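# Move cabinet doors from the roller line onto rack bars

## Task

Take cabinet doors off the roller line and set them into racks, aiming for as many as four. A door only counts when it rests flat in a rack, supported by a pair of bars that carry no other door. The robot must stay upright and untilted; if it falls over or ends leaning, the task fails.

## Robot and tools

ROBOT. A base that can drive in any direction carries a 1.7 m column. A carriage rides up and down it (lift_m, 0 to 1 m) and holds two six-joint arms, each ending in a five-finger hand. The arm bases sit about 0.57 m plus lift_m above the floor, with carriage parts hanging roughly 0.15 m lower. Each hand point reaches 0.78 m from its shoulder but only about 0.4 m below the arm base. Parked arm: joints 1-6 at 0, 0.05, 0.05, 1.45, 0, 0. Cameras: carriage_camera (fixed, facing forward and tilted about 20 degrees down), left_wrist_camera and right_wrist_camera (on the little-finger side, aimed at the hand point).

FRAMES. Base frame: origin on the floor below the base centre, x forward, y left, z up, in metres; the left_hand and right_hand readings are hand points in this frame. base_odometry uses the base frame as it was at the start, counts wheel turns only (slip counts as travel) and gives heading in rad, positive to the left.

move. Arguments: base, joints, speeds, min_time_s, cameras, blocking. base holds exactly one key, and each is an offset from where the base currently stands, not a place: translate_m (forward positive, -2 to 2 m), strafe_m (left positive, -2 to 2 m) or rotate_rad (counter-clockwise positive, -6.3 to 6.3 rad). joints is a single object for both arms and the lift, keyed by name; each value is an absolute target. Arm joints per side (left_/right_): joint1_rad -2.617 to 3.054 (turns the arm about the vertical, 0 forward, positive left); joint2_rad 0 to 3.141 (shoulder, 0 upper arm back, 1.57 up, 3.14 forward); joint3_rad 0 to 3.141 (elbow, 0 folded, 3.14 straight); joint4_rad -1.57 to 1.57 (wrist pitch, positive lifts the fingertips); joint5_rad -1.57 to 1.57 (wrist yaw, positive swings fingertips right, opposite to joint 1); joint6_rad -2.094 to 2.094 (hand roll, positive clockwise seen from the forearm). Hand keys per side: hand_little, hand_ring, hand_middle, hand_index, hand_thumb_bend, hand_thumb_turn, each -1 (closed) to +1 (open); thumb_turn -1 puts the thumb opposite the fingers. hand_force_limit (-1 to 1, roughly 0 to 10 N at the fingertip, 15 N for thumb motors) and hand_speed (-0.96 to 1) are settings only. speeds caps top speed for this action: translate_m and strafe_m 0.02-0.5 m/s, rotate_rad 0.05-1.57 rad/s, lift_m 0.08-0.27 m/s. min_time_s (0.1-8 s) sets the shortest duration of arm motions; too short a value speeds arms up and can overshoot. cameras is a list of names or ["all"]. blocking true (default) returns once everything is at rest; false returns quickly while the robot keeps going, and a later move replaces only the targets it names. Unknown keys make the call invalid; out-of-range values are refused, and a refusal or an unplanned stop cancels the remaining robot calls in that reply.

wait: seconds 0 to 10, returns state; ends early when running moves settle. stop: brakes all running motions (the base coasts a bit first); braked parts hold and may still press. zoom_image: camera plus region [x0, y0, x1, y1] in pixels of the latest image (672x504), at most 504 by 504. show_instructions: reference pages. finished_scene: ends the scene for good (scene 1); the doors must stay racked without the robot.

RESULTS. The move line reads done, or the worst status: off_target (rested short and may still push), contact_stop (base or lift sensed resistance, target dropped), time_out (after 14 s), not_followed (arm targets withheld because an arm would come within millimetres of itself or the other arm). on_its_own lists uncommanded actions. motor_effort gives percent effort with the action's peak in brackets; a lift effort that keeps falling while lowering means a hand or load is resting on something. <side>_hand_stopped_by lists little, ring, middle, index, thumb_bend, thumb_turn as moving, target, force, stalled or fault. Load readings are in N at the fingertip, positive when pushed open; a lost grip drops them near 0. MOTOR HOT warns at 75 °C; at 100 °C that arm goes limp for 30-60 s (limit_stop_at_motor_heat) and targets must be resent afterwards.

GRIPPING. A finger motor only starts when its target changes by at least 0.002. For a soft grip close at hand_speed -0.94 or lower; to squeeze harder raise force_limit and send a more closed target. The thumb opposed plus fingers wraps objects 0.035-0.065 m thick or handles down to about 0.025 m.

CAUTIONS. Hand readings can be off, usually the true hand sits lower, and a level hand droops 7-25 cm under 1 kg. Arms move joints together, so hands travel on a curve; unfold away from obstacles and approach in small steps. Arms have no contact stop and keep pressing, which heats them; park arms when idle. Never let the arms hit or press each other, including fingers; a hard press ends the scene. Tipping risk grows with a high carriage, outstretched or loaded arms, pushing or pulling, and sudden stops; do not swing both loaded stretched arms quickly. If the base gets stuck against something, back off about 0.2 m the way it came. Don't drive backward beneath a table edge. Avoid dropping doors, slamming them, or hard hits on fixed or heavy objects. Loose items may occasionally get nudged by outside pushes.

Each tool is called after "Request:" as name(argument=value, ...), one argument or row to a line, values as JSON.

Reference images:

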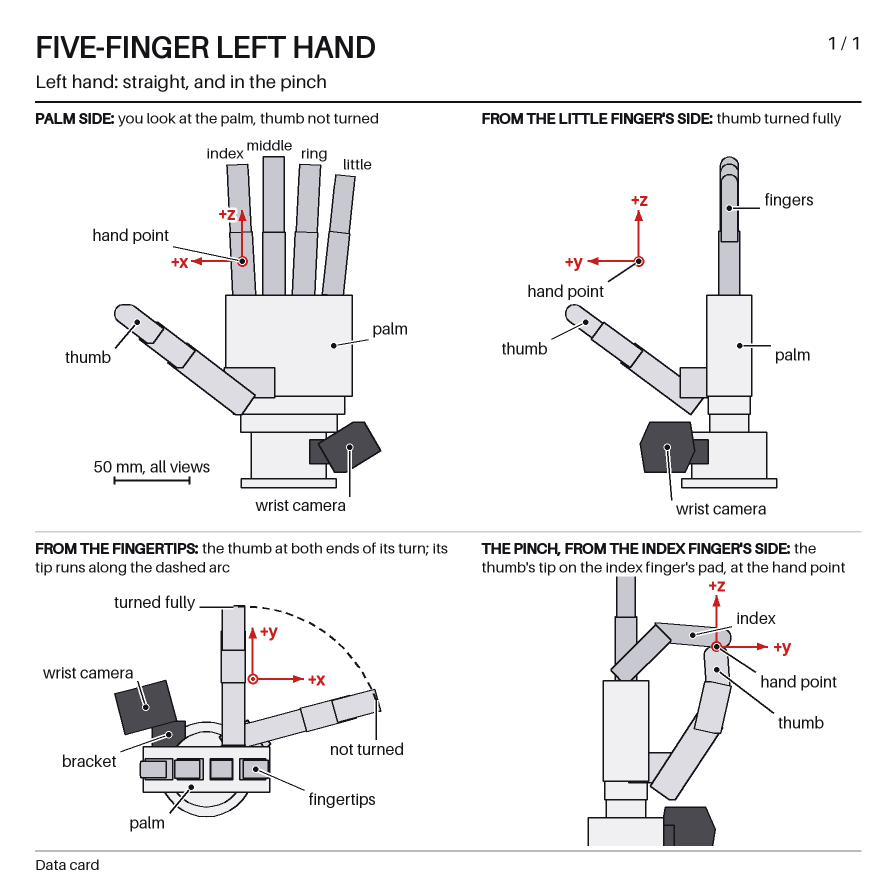

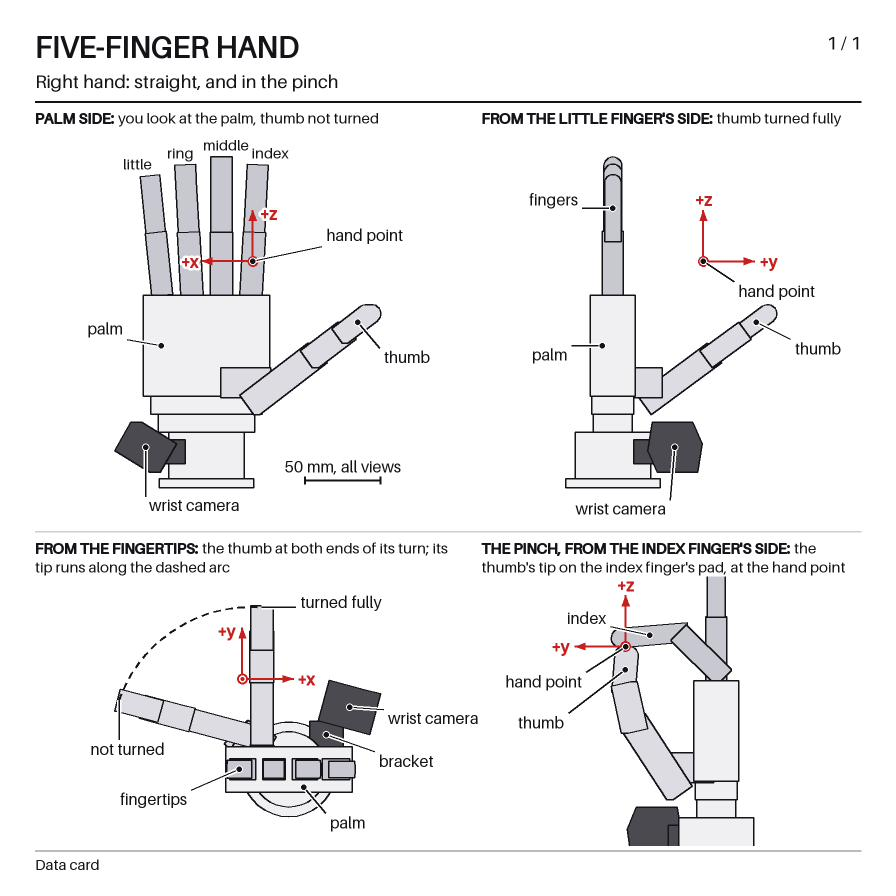

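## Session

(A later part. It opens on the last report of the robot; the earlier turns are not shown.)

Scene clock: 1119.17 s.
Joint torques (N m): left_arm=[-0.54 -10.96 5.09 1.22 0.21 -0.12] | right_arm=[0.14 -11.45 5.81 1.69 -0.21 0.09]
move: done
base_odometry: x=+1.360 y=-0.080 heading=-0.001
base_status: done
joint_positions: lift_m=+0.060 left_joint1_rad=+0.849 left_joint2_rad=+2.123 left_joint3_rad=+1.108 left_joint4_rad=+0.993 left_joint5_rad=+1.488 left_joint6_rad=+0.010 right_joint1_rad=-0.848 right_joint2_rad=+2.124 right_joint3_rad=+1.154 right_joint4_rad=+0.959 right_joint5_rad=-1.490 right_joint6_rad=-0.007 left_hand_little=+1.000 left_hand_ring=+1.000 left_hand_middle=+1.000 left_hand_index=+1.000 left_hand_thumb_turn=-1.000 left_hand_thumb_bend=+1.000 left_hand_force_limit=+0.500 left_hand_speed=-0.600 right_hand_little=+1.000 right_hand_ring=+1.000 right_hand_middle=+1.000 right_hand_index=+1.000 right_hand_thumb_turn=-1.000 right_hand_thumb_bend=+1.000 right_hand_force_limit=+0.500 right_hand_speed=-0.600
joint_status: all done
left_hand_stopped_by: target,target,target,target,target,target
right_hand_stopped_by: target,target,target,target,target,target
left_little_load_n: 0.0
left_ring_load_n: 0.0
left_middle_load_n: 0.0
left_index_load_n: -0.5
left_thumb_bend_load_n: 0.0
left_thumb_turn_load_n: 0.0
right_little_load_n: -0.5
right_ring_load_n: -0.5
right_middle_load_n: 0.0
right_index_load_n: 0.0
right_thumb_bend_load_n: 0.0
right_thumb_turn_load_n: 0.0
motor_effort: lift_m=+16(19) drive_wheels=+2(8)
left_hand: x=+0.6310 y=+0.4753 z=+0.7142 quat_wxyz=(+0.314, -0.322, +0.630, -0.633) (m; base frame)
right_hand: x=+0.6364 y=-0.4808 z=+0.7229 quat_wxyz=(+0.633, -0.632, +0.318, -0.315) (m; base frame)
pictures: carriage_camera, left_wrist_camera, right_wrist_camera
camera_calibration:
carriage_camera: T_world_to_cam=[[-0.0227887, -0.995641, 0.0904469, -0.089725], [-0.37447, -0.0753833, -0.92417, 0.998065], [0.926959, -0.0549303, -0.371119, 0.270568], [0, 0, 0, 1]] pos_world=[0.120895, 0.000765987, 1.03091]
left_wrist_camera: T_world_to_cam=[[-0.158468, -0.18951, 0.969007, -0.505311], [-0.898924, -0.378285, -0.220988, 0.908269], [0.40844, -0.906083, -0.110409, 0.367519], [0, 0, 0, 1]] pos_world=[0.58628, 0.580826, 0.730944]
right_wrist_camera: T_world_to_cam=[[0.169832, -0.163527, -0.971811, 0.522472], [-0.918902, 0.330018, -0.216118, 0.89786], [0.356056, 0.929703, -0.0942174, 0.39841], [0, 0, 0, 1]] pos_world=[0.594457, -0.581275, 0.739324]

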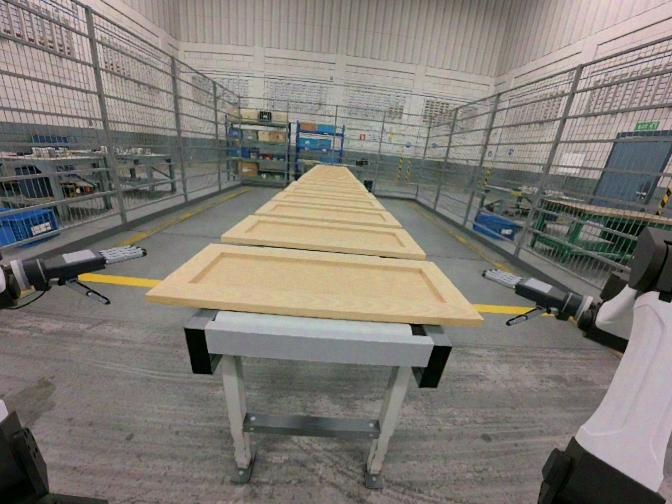

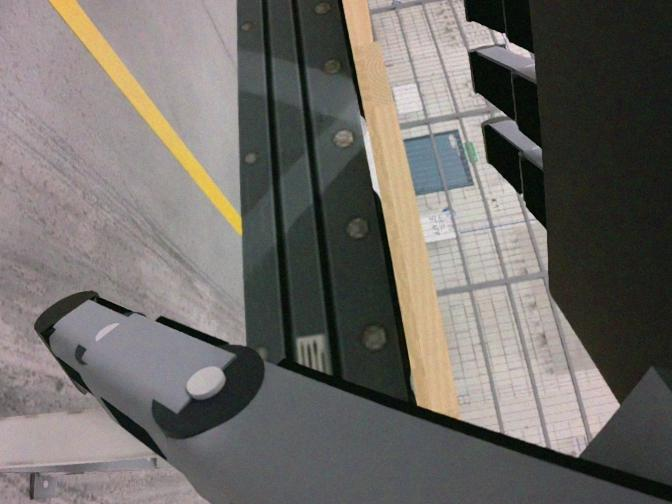

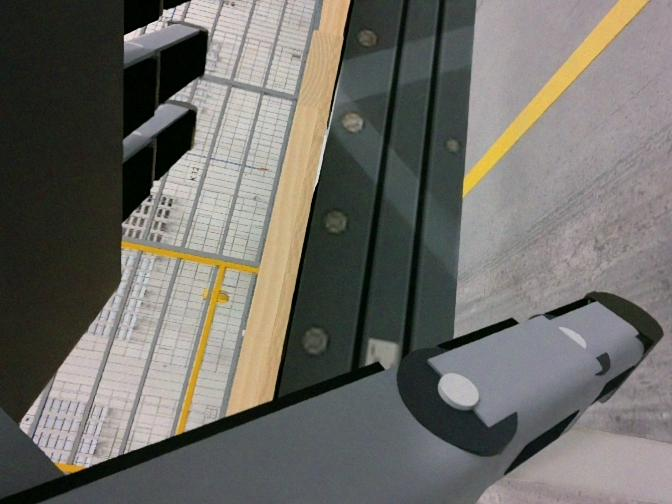

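Request:
move(
  joints={"left_joint1_rad": 0.43, "left_joint5_rad": 1.43, "right_joint1_rad": -0.43, "right_joint5_rad": -1.43, "left_hand_speed": -0.5, "right_hand_speed": -0.5, "left_hand_thumb_bend": 0.6, "right_hand_thumb_bend": 0.6},
  min_time_s=3,
)

Request:
move(
  joints={"lift_m": 0.043, "left_hand_thumb_bend": 0.15, "right_hand_thumb_bend": 0.15},
  speeds={"lift_m": 0.08},
  cameras=["all"],
)

Scene clock: 1134.67 s.
Joint torques (N m): left_arm=[-1.2 -10.96 5.14 1.26 -0.05 -0.12] | right_arm=[1.37 -11.44 5.78 1.76 0.06 0.08]
move: done
base_odometry: x=+1.360 y=-0.080 heading=-0.001
base_status: not commanded
joint_positions: lift_m=+0.060 left_joint1_rad=+0.439 left_joint2_rad=+2.123 left_joint3_rad=+1.108 left_joint4_rad=+0.993 left_joint5_rad=+1.446 left_joint6_rad=+0.010 right_joint1_rad=-0.443 right_joint2_rad=+2.124 right_joint3_rad=+1.154 right_joint4_rad=+0.959 right_joint5_rad=-1.442 right_joint6_rad=-0.007 left_hand_little=+1.000 left_hand_ring=+1.000 left_hand_middle=+1.000 left_hand_index=+1.000 left_hand_thumb_turn=-1.000 left_hand_thumb_bend=+0.600 left_hand_force_limit=+0.500 left_hand_speed=-0.500 right_hand_little=+1.000 right_hand_ring=+1.000 right_hand_middle=+1.000 right_hand_index=+1.000 right_hand_thumb_turn=-1.000 right_hand_thumb_bend=+0.600 right_hand_force_limit=+0.500 right_hand_speed=-0.500
joint_status: all done
left_hand_stopped_by: target,target,target,target,target,target
right_hand_stopped_by: target,target,target,target,target,target
left_little_load_n: 0.0
left_ring_load_n: 0.0
left_middle_load_n: 0.0
left_index_load_n: 0.0
left_thumb_bend_load_n: 0.0
left_thumb_turn_load_n: 0.0
right_little_load_n: 0.0
right_ring_load_n: 0.0
right_middle_load_n: 0.0
right_index_load_n: 0.0
right_thumb_bend_load_n: 0.5
right_thumb_turn_load_n: -0.5
motor_effort: lift_m=+15(16) drive_wheels=+3(4)
left_hand: x=+0.6718 y=+0.3009 z=+0.7140 quat_wxyz=(+0.192, -0.201, +0.679, -0.679) (m; base frame)
right_hand: x=+0.6802 y=-0.3069 z=+0.7228 quat_wxyz=(+0.678, -0.678, +0.201, -0.198) (m; base frame)
pictures: none

Scene clock: 1135.77 s.
Joint torques (N m): left_arm=[-1.25 -9.99 5.18 0.98 -0.1 -0.12] | right_arm=[0.88 -11.36 5.75 1.69 0.05 0.09]
move: done
base_odometry: x=+1.360 y=-0.080 heading=-0.001
base_status: not commanded
joint_positions: lift_m=+0.043 left_joint1_rad=+0.439 left_joint2_rad=+2.111 left_joint3_rad=+1.108 left_joint4_rad=+1.018 left_joint5_rad=+1.445 left_joint6_rad=+0.010 right_joint1_rad=-0.437 right_joint2_rad=+2.123 right_joint3_rad=+1.154 right_joint4_rad=+0.966 right_joint5_rad=-1.441 right_joint6_rad=-0.007 left_hand_little=+1.000 left_hand_ring=+1.000 left_hand_middle=+1.000 left_hand_index=+1.000 left_hand_thumb_turn=-1.000 left_hand_thumb_bend=+0.150 left_hand_force_limit=+0.500 left_hand_speed=-0.500 right_hand_little=+1.000 right_hand_ring=+1.000 right_hand_middle=+1.000 right_hand_index=+1.000 right_hand_thumb_turn=-1.000 right_hand_thumb_bend=+0.150 right_hand_force_limit=+0.500 right_hand_speed=-0.500
joint_status: all done
left_hand_stopped_by: target,target,target,target,target,target
right_hand_stopped_by: target,target,target,target,target,target
left_little_load_n: 0.0
left_ring_load_n: 0.0
left_middle_load_n: 0.0
left_index_load_n: 0.0
left_thumb_bend_load_n: 0.0
left_thumb_turn_load_n: 0.0
right_little_load_n: 0.0
right_ring_load_n: 0.0
right_middle_load_n: 0.0
right_index_load_n: 0.0
right_thumb_bend_load_n: 0.5
right_thumb_turn_load_n: 0.0
motor_effort: lift_m=+15(18) drive_wheels=+2(3)
left_hand: x=+0.6736 y=+0.3017 z=+0.7032 quat_wxyz=(+0.206, -0.189, +0.681, -0.677) (m; base frame)
right_hand: x=+0.6808 y=-0.3045 z=+0.7068 quat_wxyz=(+0.678, -0.679, +0.197, -0.199) (m; base frame)
pictures: carriage_camera, left_wrist_camera, right_wrist_camera
camera_calibration:
carriage_camera: T_world_to_cam=[[-0.0227887, -0.995641, 0.0904469, -0.0881964], [-0.37447, -0.0753833, -0.92417, 0.982447], [0.926959, -0.0549303, -0.371119, 0.264296], [0, 0, 0, 1]] pos_world=[0.120895, 0.000765987, 1.01401]
left_wrist_camera: T_world_to_cam=[[-0.247448, -0.135862, 0.959328, -0.470275], [-0.96706, -0.0263753, -0.253177, 0.840857], [0.0596997, -0.990377, -0.12486, 0.462147], [0, 0, 0, 1]] pos_world=[0.669201, 0.415985, 0.721738]
right_wrist_camera: T_world_to_cam=[[0.223181, -0.0965666, -0.969982, 0.510813], [-0.974764, -0.0169258, -0.222596, 0.813885], [0.00507767, 0.995183, -0.0979071, 0.47867], [0, 0, 0, 1]] pos_world=[0.676912, -0.413261, 0.723512]

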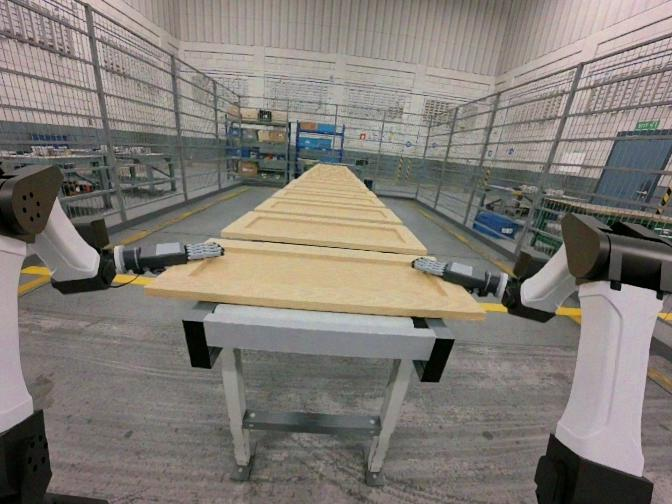

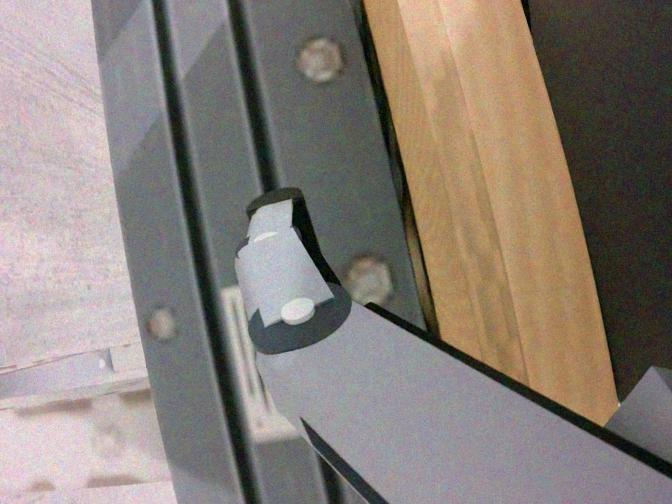

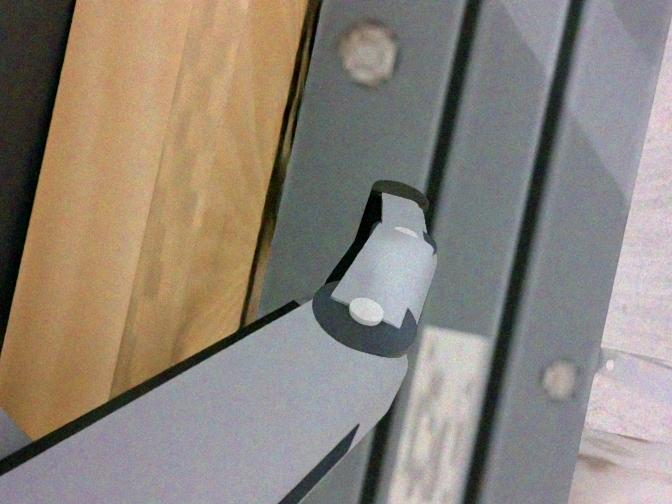

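Request:
move(
  joints={"left_hand_speed": -0.9, "right_hand_speed": -0.9, "left_hand_force_limit": 0.5, "right_hand_force_limit": 0.5, "left_hand_thumb_bend": -1, "right_hand_thumb_bend": -1},
)

Request:
move(
  joints={"lift_m": 0.14},
  speeds={"lift_m": 0.08},
  cameras=["carriage_camera"],
)

Scene clock: 1165.27 s.
Joint torques (N m): left_arm=[-1.25 -10 5.18 0.98 -0.09 -0.12] | right_arm=[0.87 -11.36 5.78 1.68 0.06 0.24]
move: off_target
base_odometry: x=+1.360 y=-0.080 heading=-0.001
base_status: not commanded
joint_positions: lift_m=+0.043 left_joint1_rad=+0.439 left_joint2_rad=+2.111 left_joint3_rad=+1.108 left_joint4_rad=+1.019 left_joint5_rad=+1.445 left_joint6_rad=+0.010 right_joint1_rad=-0.437 right_joint2_rad=+2.123 right_joint3_rad=+1.154 right_joint4_rad=+0.966 right_joint5_rad=-1.441 right_joint6_rad=-0.022 left_hand_little=+1.000 left_hand_ring=+1.000 left_hand_middle=+1.000 left_hand_index=+1.000 left_hand_thumb_turn=-1.000 left_hand_thumb_bend=-0.378 left_hand_force_limit=+0.500 left_hand_speed=-0.900 right_hand_little=+1.000 right_hand_ring=+1.000 right_hand_middle=+1.000 right_hand_index=+1.000 right_hand_thumb_turn=-1.000 right_hand_thumb_bend=-0.366 right_hand_force_limit=+0.500 right_hand_speed=-0.900
joint_status: left_hand_thumb_bend off_target (ended at -0.378, target -1.000); right_hand_thumb_bend off_target (ended at -0.366, target -1.000); the others done
left_hand_stopped_by: target,target,target,target,force,target
right_hand_stopped_by: target,target,target,target,force,target
left_little_load_n: 0.0
left_ring_load_n: 0.0
left_middle_load_n: 0.0
left_index_load_n: 0.0
left_thumb_bend_load_n: 10.5
left_thumb_turn_load_n: 1.5
right_little_load_n: 0.0
right_ring_load_n: 0.0
right_middle_load_n: 0.0
right_index_load_n: 0.0
right_thumb_bend_load_n: 11.5
right_thumb_turn_load_n: 2.5
motor_effort: lift_m=+15(15) drive_wheels=+4(4)
left_hand: x=+0.6736 y=+0.3017 z=+0.7033 quat_wxyz=(+0.206, -0.188, +0.681, -0.677) (m; base frame)
right_hand: x=+0.6816 y=-0.3050 z=+0.7064 quat_wxyz=(+0.677, -0.681, +0.192, -0.204) (m; base frame)
pictures: none

Scene clock: 1166.93 s.
Joint torques (N m): left_arm=[-1.24 -10.07 6.19 1.46 0.05 -0.17] | right_arm=[0.88 -11.74 6.79 2.05 -0.03 0.26]
move: done
base_odometry: x=+1.360 y=-0.080 heading=-0.001
base_status: not commanded
joint_positions: lift_m=+0.140 left_joint1_rad=+0.439 left_joint2_rad=+2.111 left_joint3_rad=+1.096 left_joint4_rad=+0.976 left_joint5_rad=+1.436 left_joint6_rad=+0.016 right_joint1_rad=-0.437 right_joint2_rad=+2.128 right_joint3_rad=+1.142 right_joint4_rad=+0.935 right_joint5_rad=-1.437 right_joint6_rad=-0.023 left_hand_little=+1.000 left_hand_ring=+1.000 left_hand_middle=+1.000 left_hand_index=+1.000 left_hand_thumb_turn=-1.000 left_hand_thumb_bend=-0.377 left_hand_force_limit=+0.500 left_hand_speed=-0.900 right_hand_little=+1.000 right_hand_ring=+1.000 right_hand_middle=+1.000 right_hand_index=+1.000 right_hand_thumb_turn=-1.000 right_hand_thumb_bend=-0.365 right_hand_force_limit=+0.500 right_hand_speed=-0.900
joint_status: all done
left_hand_stopped_by: target,target,target,target,force,target
right_hand_stopped_by: target,target,target,target,force,target
left_little_load_n: 0.0
left_ring_load_n: -0.5
left_middle_load_n: -0.5
left_index_load_n: 0.0
left_thumb_bend_load_n: 14.5
left_thumb_turn_load_n: 1.5
right_little_load_n: 0.0
right_ring_load_n: 0.0
right_middle_load_n: -0.5
right_index_load_n: 0.0
right_thumb_bend_load_n: 18.0
right_thumb_turn_load_n: 2.0
motor_effort: lift_m=+19(27) drive_wheels=+3(4)
left_hand: x=+0.6708 y=+0.3004 z=+0.7937 quat_wxyz=(+0.192, -0.208, +0.678, -0.679) (m; base frame)
right_hand: x=+0.6781 y=-0.3034 z=+0.7958 quat_wxyz=(+0.679, -0.678, +0.209, -0.189) (m; base frame)
pictures: carriage_camera
camera_calibration:
carriage_camera: T_world_to_cam=[[-0.0227887, -0.995641, 0.0904469, -0.0969155], [-0.37447, -0.0753833, -0.92417, 1.07154], [0.926959, -0.0549303, -0.371119, 0.300072], [0, 0, 0, 1]] pos_world=[0.120895, 0.000765987, 1.11041]

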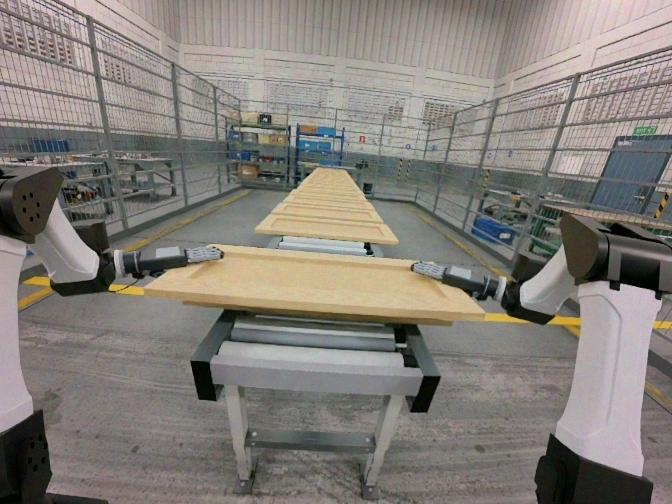

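Request:
move(
  base={"translate_m": -1.275},
  joints={"lift_m": 0.3},
  speeds={"translate_m": 0.35, "lift_m": 0.08},
  cameras=["carriage_camera"],
)

Request:
move(
  base={"rotate_rad": 1.531},
  joints={"lift_m": 0.504},
  speeds={"rotate_rad": 0.6, "lift_m": 0.08},
)

Request:
move(
  base={"translate_m": 0.6},
  speeds={"translate_m": 0.3},
  cameras=["all"],
)

Request:
zoom_image(
  camera="left_wrist_camera",
  region=[100, 0, 500, 300],
)

Request:
zoom_image(
  camera="right_wrist_camera",
  region=[172, 0, 572, 300],
)

Scene clock: 1185.20 s.
Joint torques (N m): left_arm=[-1.26 -10.19 6.37 1.54 0.09 -0.18] | right_arm=[0.9 -12.31 7.04 2.1 -0.09 0.26]
move: done
base_odometry: x=+0.085 y=-0.079 heading=-0.001
base_status: done
joint_positions: lift_m=+0.300 left_joint1_rad=+0.439 left_joint2_rad=+2.112 left_joint3_rad=+1.094 left_joint4_rad=+0.969 left_joint5_rad=+1.431 left_joint6_rad=+0.016 right_joint1_rad=-0.437 right_joint2_rad=+2.134 right_joint3_rad=+1.141 right_joint4_rad=+0.932 right_joint5_rad=-1.433 right_joint6_rad=-0.025 left_hand_little=+1.000 left_hand_ring=+1.000 left_hand_middle=+1.000 left_hand_index=+1.000 left_hand_thumb_turn=-1.000 left_hand_thumb_bend=-0.377 left_hand_force_limit=+0.500 left_hand_speed=-0.900 right_hand_little=+1.000 right_hand_ring=+1.000 right_hand_middle=+1.000 right_hand_index=+1.000 right_hand_thumb_turn=-1.000 right_hand_thumb_bend=-0.365 right_hand_force_limit=+0.500 right_hand_speed=-0.900
joint_status: all done
left_hand_stopped_by: target,target,target,target,force,target
right_hand_stopped_by: target,target,target,target,force,target
left_little_load_n: 0.0
left_ring_load_n: 0.0
left_middle_load_n: -0.5
left_index_load_n: 0.0
left_thumb_bend_load_n: 15.5
left_thumb_turn_load_n: 1.5
right_little_load_n: 0.0
right_ring_load_n: 0.0
right_middle_load_n: -0.5
right_index_load_n: 0.0
right_thumb_bend_load_n: 18.5
right_thumb_turn_load_n: 2.5
motor_effort: lift_m=+19(27) drive_wheels=-2(10)
left_hand: x=+0.6708 y=+0.3004 z=+0.9521 quat_wxyz=(+0.190, -0.213, +0.677, -0.679) (m; base frame)
right_hand: x=+0.6784 y=-0.3035 z=+0.9527 quat_wxyz=(+0.679, -0.677, +0.214, -0.187) (m; base frame)
pictures: carriage_camera
camera_calibration:
carriage_camera: T_world_to_cam=[[-0.0227887, -0.995641, 0.0904469, -0.111378], [-0.37447, -0.0753833, -0.92417, 1.21931], [0.926959, -0.0549303, -0.371119, 0.359414], [0, 0, 0, 1]] pos_world=[0.120895, 0.000765987, 1.27031]

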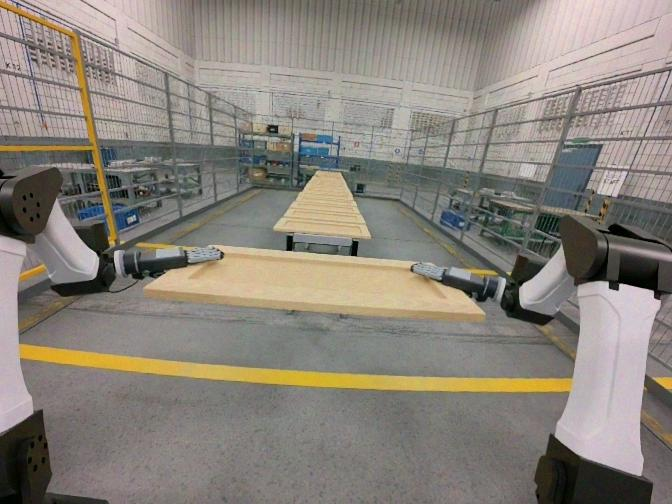

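Scene clock: 1188.80 s.
Joint torques (N m): left_arm=[-1.26 -10.17 6.46 1.58 0.22 -0.19] | right_arm=[0.61 -12.36 7.24 2.14 -0.21 0.29]
move: done
base_odometry: x=+0.085 y=-0.079 heading=+1.530
base_status: done
joint_positions: lift_m=+0.504 left_joint1_rad=+0.438 left_joint2_rad=+2.114 left_joint3_rad=+1.093 left_joint4_rad=+0.966 left_joint5_rad=+1.420 left_joint6_rad=+0.018 right_joint1_rad=-0.435 right_joint2_rad=+2.135 right_joint3_rad=+1.138 right_joint4_rad=+0.929 right_joint5_rad=-1.422 right_joint6_rad=-0.026 left_hand_little=+1.000 left_hand_ring=+1.000 left_hand_middle=+1.000 left_hand_index=+1.000 left_hand_thumb_turn=-1.000 left_hand_thumb_bend=-0.377 left_hand_force_limit=+0.500 left_hand_speed=-0.900 right_hand_little=+1.000 right_hand_ring=+1.000 right_hand_middle=+1.000 right_hand_index=+1.000 right_hand_thumb_turn=-1.000 right_hand_thumb_bend=-0.365 right_hand_force_limit=+0.500 right_hand_speed=-0.900
joint_status: all done
left_hand_stopped_by: target,target,target,target,force,target
right_hand_stopped_by: target,target,target,target,force,target
left_little_load_n: 0.0
left_ring_load_n: 0.0
left_middle_load_n: 0.0
left_index_load_n: -0.5
left_thumb_bend_load_n: 16.0
left_thumb_turn_load_n: 1.5
right_little_load_n: 0.0
right_ring_load_n: 0.0
right_middle_load_n: -0.5
right_index_load_n: 0.0
right_thumb_bend_load_n: 19.0
right_thumb_turn_load_n: 2.5
motor_effort: lift_m=+19(28) drive_wheels=+4(11)
left_hand: x=+0.6721 y=+0.3006 z=+1.1547 quat_wxyz=(+0.191, -0.218, +0.676, -0.678) (m; base frame)
right_hand: x=+0.6797 y=-0.3029 z=+1.1552 quat_wxyz=(+0.678, -0.676, +0.218, -0.189) (m; base frame)
pictures: none

Scene clock: 1192.30 s.
Joint torques (N m): left_arm=[-1.21 -10.3 6.45 1.56 0.2 -0.19] | right_arm=[0.66 -12.3 7.25 2.12 -0.22 0.29]
move: done
base_odometry: x=+0.109 y=+0.521 heading=+1.531
base_status: done
joint_positions: lift_m=+0.504 left_joint1_rad=+0.438 left_joint2_rad=+2.114 left_joint3_rad=+1.093 left_joint4_rad=+0.966 left_joint5_rad=+1.421 left_joint6_rad=+0.018 right_joint1_rad=-0.435 right_joint2_rad=+2.135 right_joint3_rad=+1.138 right_joint4_rad=+0.929 right_joint5_rad=-1.423 right_joint6_rad=-0.026 left_hand_little=+1.000 left_hand_ring=+1.000 left_hand_middle=+1.000 left_hand_index=+1.000 left_hand_thumb_turn=-1.000 left_hand_thumb_bend=-0.377 left_hand_force_limit=+0.500 left_hand_speed=-0.900 right_hand_little=+1.000 right_hand_ring=+1.000 right_hand_middle=+1.000 right_hand_index=+1.000 right_hand_thumb_turn=-1.000 right_hand_thumb_bend=-0.365 right_hand_force_limit=+0.500 right_hand_speed=-0.900
joint_status: not commanded
left_hand_stopped_by: target,target,target,target,force,target
right_hand_stopped_by: target,target,target,target,force,target
left_little_load_n: 0.0
left_ring_load_n: 0.0
left_middle_load_n: 0.0
left_index_load_n: 0.0
left_thumb_bend_load_n: 16.0
left_thumb_turn_load_n: 1.5
right_little_load_n: 0.0
right_ring_load_n: 0.0
right_middle_load_n: 0.0
right_index_load_n: 0.0
right_thumb_bend_load_n: 19.0
right_thumb_turn_load_n: 2.0
motor_effort: lift_m=+19(19) drive_wheels=-6(15)
left_hand: x=+0.6720 y=+0.3006 z=+1.1547 quat_wxyz=(+0.191, -0.218, +0.676, -0.678) (m; base frame)
right_hand: x=+0.6795 y=-0.3028 z=+1.1553 quat_wxyz=(+0.678, -0.676, +0.218, -0.188) (m; base frame)
pictures: carriage_camera, left_wrist_camera, right_wrist_camera
camera_calibration:
carriage_camera: T_world_to_cam=[[-0.0227887, -0.995641, 0.0904469, -0.129838], [-0.37447, -0.0753833, -0.92417, 1.40793], [0.926959, -0.0549303, -0.371119, 0.43516], [0, 0, 0, 1]] pos_world=[0.120895, 0.000765987, 1.47441]
left_wrist_camera: T_world_to_cam=[[-0.188724, -0.116282, 0.975121, -0.96749], [-0.979107, -0.0542777, -0.195968, 0.903997], [0.0757149, -0.991732, -0.103609, 0.482567], [0, 0, 0, 1]] pos_world=[0.665983, 0.415142, 1.17057]
right_wrist_camera: T_world_to_cam=[[0.180812, -0.0841248, -0.979913, 0.990322], [-0.983376, 0.00146748, -0.181577, 0.876556], [0.0167131, 0.996454, -0.082461, 0.495575], [0, 0, 0, 1]] pos_world=[0.674639, -0.411793, 1.17046]

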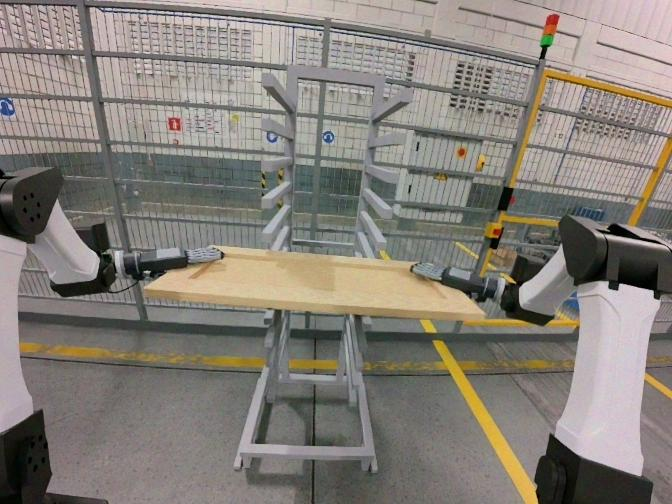

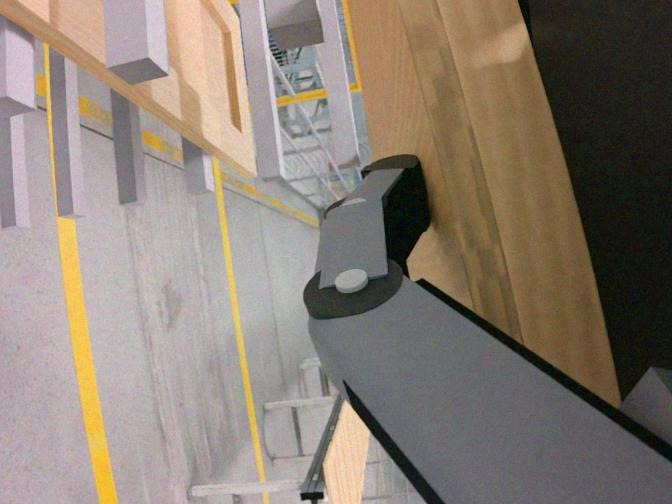

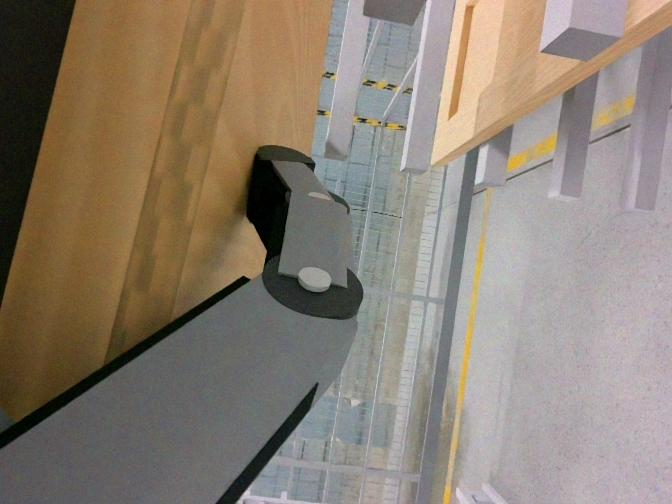

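Scaled by 1.260 from the camera's 672x504 image, which has a finer 960x720 frame.

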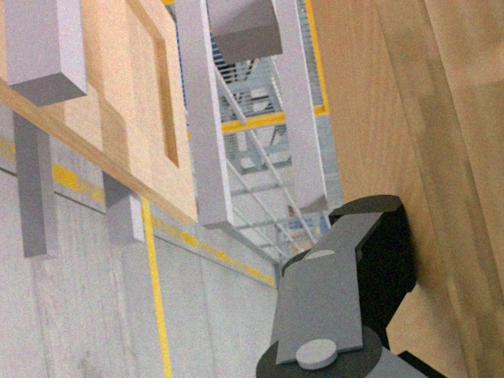

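Scaled by 1.260 from the camera's 672x504 image, which has a finer 960x720 frame.

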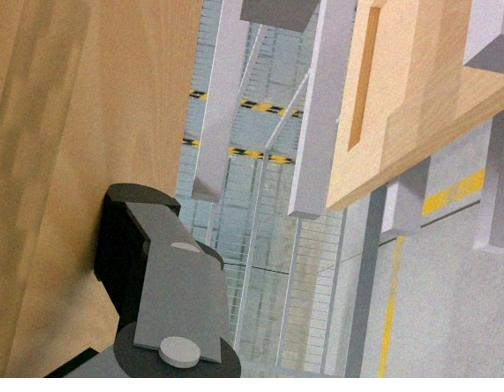

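Request:
move(
  base={"translate_m": 0.325},
  joints={"lift_m": 0.507},
  speeds={"translate_m": 0.12},
  cameras=["carriage_camera", "left_wrist_camera"],
)

Request:
move(
  joints={"lift_m": 0.48},
  speeds={"lift_m": 0.08},
)

Request:
move(
  joints={"lift_m": 0.467},
  speeds={"lift_m": 0.08},
  cameras=["all"],
)

Scene clock: 1214.33 s.
Joint torques (N m): left_arm=[-1.2 -10.18 6.6 1.58 0.22 -0.2] | right_arm=[0.69 -12.42 7.21 2.18 -0.22 0.28]
move: done
base_odometry: x=+0.122 y=+0.846 heading=+1.531
base_status: done
joint_positions: lift_m=+0.507 left_joint1_rad=+0.438 left_joint2_rad=+2.114 left_joint3_rad=+1.091 left_joint4_rad=+0.965 left_joint5_rad=+1.421 left_joint6_rad=+0.018 right_joint1_rad=-0.435 right_joint2_rad=+2.136 right_joint3_rad=+1.138 right_joint4_rad=+0.927 right_joint5_rad=-1.423 right_joint6_rad=-0.027 left_hand_little=+1.000 left_hand_ring=+1.000 left_hand_middle=+1.000 left_hand_index=+1.000 left_hand_thumb_turn=-1.000 left_hand_thumb_bend=-0.377 left_hand_force_limit=+0.500 left_hand_speed=-0.900 right_hand_little=+1.000 right_hand_ring=+1.000 right_hand_middle=+1.000 right_hand_index=+1.000 right_hand_thumb_turn=-1.000 right_hand_thumb_bend=-0.365 right_hand_force_limit=+0.500 right_hand_speed=-0.900
joint_status: all done
left_hand_stopped_by: target,target,target,target,force,target
right_hand_stopped_by: target,target,target,target,force,target
left_little_load_n: 0.0
left_ring_load_n: 0.0
left_middle_load_n: -0.5
left_index_load_n: 0.0
left_thumb_bend_load_n: 16.0
left_thumb_turn_load_n: 1.5
right_little_load_n: -0.5
right_ring_load_n: 0.0
right_middle_load_n: -0.5
right_index_load_n: -0.5
right_thumb_bend_load_n: 19.5
right_thumb_turn_load_n: 2.0
motor_effort: lift_m=+20(21) drive_wheels=-5(13)
left_hand: x=+0.6717 y=+0.3005 z=+1.1571 quat_wxyz=(+0.191, -0.219, +0.676, -0.678) (m; base frame)
right_hand: x=+0.6793 y=-0.3027 z=+1.1577 quat_wxyz=(+0.678, -0.676, +0.218, -0.187) (m; base frame)
pictures: carriage_camera, left_wrist_camera
camera_calibration:
carriage_camera: T_world_to_cam=[[-0.0227887, -0.995641, 0.0904469, -0.130091], [-0.37447, -0.0753833, -0.92417, 1.41052], [0.926959, -0.0549303, -0.371119, 0.436199], [0, 0, 0, 1]] pos_world=[0.120895, 0.000765987, 1.47721]
left_wrist_camera: T_world_to_cam=[[-0.187361, -0.115671, 0.975457, -0.971448], [-0.979383, -0.0543633, -0.194562, 0.902736], [0.0755342, -0.991799, -0.103101, 0.48229], [0, 0, 0, 1]] pos_world=[0.665683, 0.415042, 1.17297]

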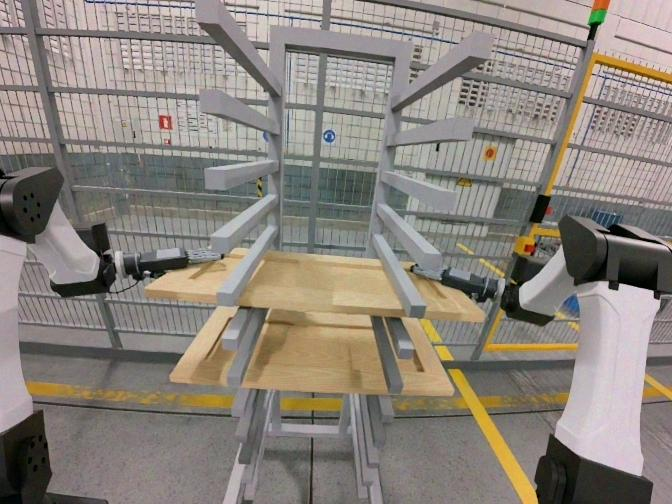

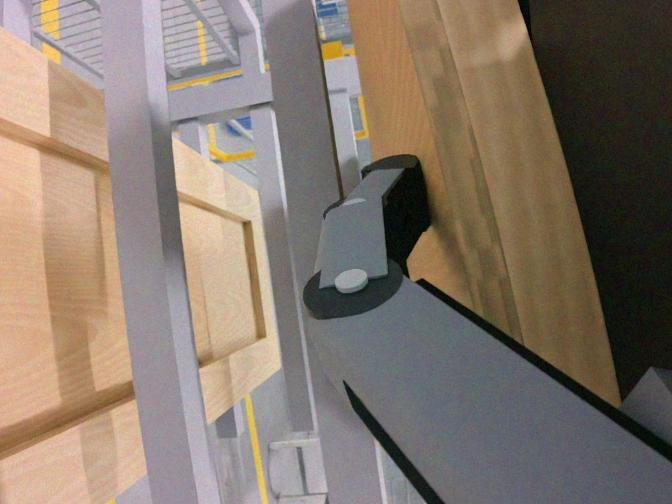

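Scene clock: 1215.07 s.
Joint torques (N m): left_arm=[-1.17 -10.19 6.61 1.52 0.19 -0.24] | right_arm=[0.65 -12.46 7.19 1.96 -0.19 0.44]
move: done
base_odometry: x=+0.122 y=+0.846 heading=+1.531
base_status: not commanded
joint_positions: lift_m=+0.480 left_joint1_rad=+0.438 left_joint2_rad=+2.114 left_joint3_rad=+1.091 left_joint4_rad=+0.971 left_joint5_rad=+1.422 left_joint6_rad=+0.023 right_joint1_rad=-0.435 right_joint2_rad=+2.136 right_joint3_rad=+1.138 right_joint4_rad=+0.945 right_joint5_rad=-1.424 right_joint6_rad=-0.041 left_hand_little=+1.000 left_hand_ring=+1.000 left_hand_middle=+1.000 left_hand_index=+1.000 left_hand_thumb_turn=-1.000 left_hand_thumb_bend=-0.377 left_hand_force_limit=+0.500 left_hand_speed=-0.900 right_hand_little=+1.000 right_hand_ring=+1.000 right_hand_middle=+1.000 right_hand_index=+1.000 right_hand_thumb_turn=-1.000 right_hand_thumb_bend=-0.365 right_hand_force_limit=+0.500 right_hand_speed=-0.900
joint_status: all done
left_hand_stopped_by: target,target,target,target,force,target
right_hand_stopped_by: target,target,target,target,force,target
left_little_load_n: 0.0
left_ring_load_n: 0.0
left_middle_load_n: 0.0
left_index_load_n: 0.0
left_thumb_bend_load_n: 15.0
left_thumb_turn_load_n: 1.5
right_little_load_n: 0.0
right_ring_load_n: 0.0
right_middle_load_n: 0.0
right_index_load_n: 0.0
right_thumb_bend_load_n: 14.0
right_thumb_turn_load_n: 2.0
motor_effort: lift_m=+17(18) drive_wheels=-6(7)
left_hand: x=+0.6722 y=+0.3007 z=+1.1309 quat_wxyz=(+0.194, -0.215, +0.677, -0.677) (m; base frame)
right_hand: x=+0.6810 y=-0.3037 z=+1.1320 quat_wxyz=(+0.676, -0.679, +0.207, -0.198) (m; base frame)
pictures: none

Scene clock: 1215.63 s.
Joint torques (N m): left_arm=[-1.18 -9.85 6.41 1.03 0.08 -0.22] | right_arm=[0.66 -11.7 7.19 1.52 -0.13 0.32]
move: done
base_odometry: x=+0.122 y=+0.846 heading=+1.531
base_status: not commanded
joint_positions: lift_m=+0.467 left_joint1_rad=+0.438 left_joint2_rad=+2.110 left_joint3_rad=+1.093 left_joint4_rad=+1.016 left_joint5_rad=+1.430 left_joint6_rad=+0.021 right_joint1_rad=-0.435 right_joint2_rad=+2.127 right_joint3_rad=+1.139 right_joint4_rad=+0.980 right_joint5_rad=-1.426 right_joint6_rad=-0.031 left_hand_little=+1.000 left_hand_ring=+1.000 left_hand_middle=+1.000 left_hand_index=+1.000 left_hand_thumb_turn=-1.000 left_hand_thumb_bend=-0.377 left_hand_force_limit=+0.500 left_hand_speed=-0.900 right_hand_little=+1.000 right_hand_ring=+1.000 right_hand_middle=+1.000 right_hand_index=+1.000 right_hand_thumb_turn=-1.000 right_hand_thumb_bend=-0.365 right_hand_force_limit=+0.500 right_hand_speed=-0.900
joint_status: all done
left_hand_stopped_by: target,target,target,target,force,target
right_hand_stopped_by: target,target,target,target,force,target
left_little_load_n: 0.0
left_ring_load_n: 0.0
left_middle_load_n: 0.0
left_index_load_n: -0.5
left_thumb_bend_load_n: 9.5
left_thumb_turn_load_n: 2.0
right_little_load_n: -0.5
right_ring_load_n: 0.0
right_middle_load_n: -0.5
right_index_load_n: 0.0
right_thumb_bend_load_n: 8.5
right_thumb_turn_load_n: 2.0
motor_effort: lift_m=+14(18) drive_wheels=+5(6)
left_hand: x=+0.6737 y=+0.3014 z=+1.1237 quat_wxyz=(+0.209, -0.195, +0.680, -0.676) (m; base frame)
right_hand: x=+0.6823 y=-0.3041 z=+1.1256 quat_wxyz=(+0.675, -0.680, +0.195, -0.209) (m; base frame)
pictures: carriage_camera, left_wrist_camera, right_wrist_camera
camera_calibration:
carriage_camera: T_world_to_cam=[[-0.0227887, -0.995641, 0.0904469, -0.126555], [-0.37447, -0.0753833, -0.92417, 1.37439], [0.926959, -0.0549303, -0.371119, 0.421688], [0, 0, 0, 1]] pos_world=[0.120895, 0.000765987, 1.43811]
left_wrist_camera: T_world_to_cam=[[-0.241268, -0.138807, 0.96048, -0.878181], [-0.967702, -0.0401366, -0.248882, 0.947163], [0.073097, -0.989506, -0.12464, 0.504802], [0, 0, 0, 1]] pos_world=[0.667795, 0.415623, 1.14213]
right_wrist_camera: T_world_to_cam=[[0.236697, -0.109858, -0.965353, 0.898324], [-0.971403, -0.00758746, -0.237317, 0.925709], [0.0187465, 0.993918, -0.108512, 0.521529], [0, 0, 0, 1]] pos_world=[0.676829, -0.412646, 1.14348]

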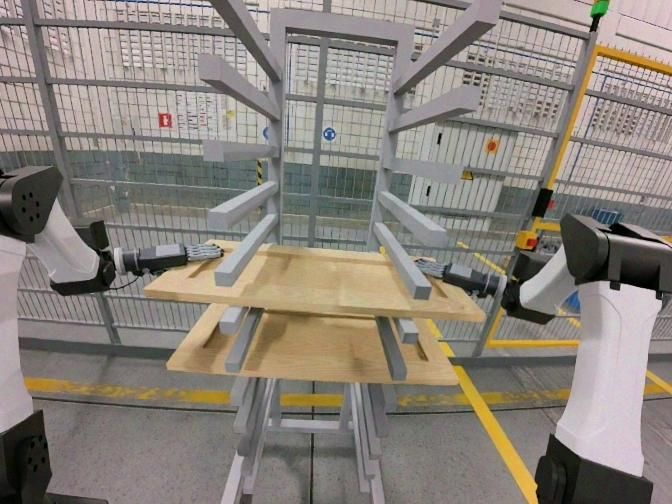

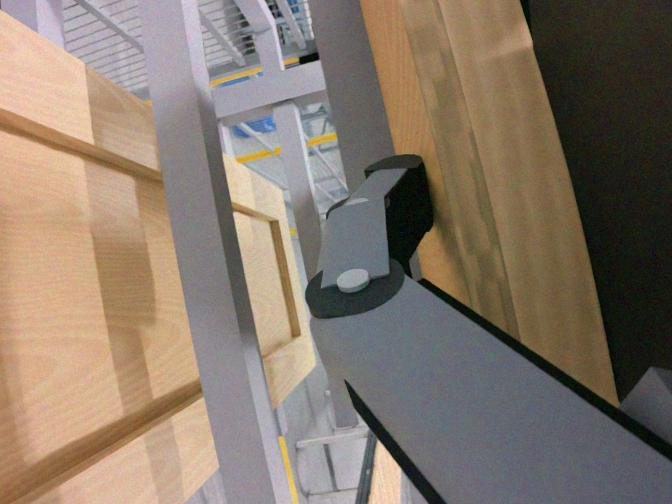

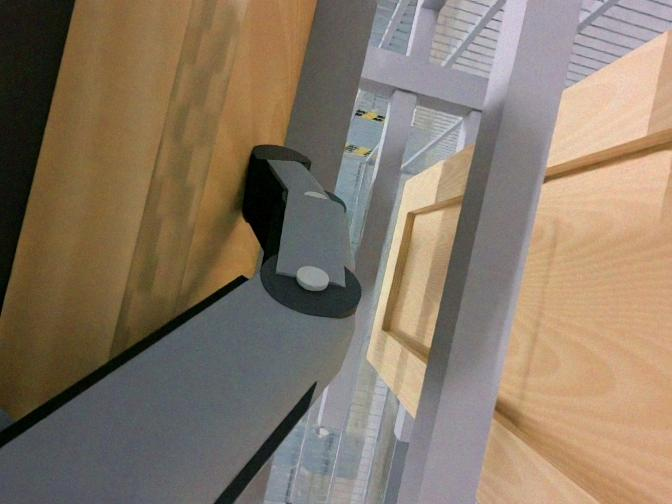

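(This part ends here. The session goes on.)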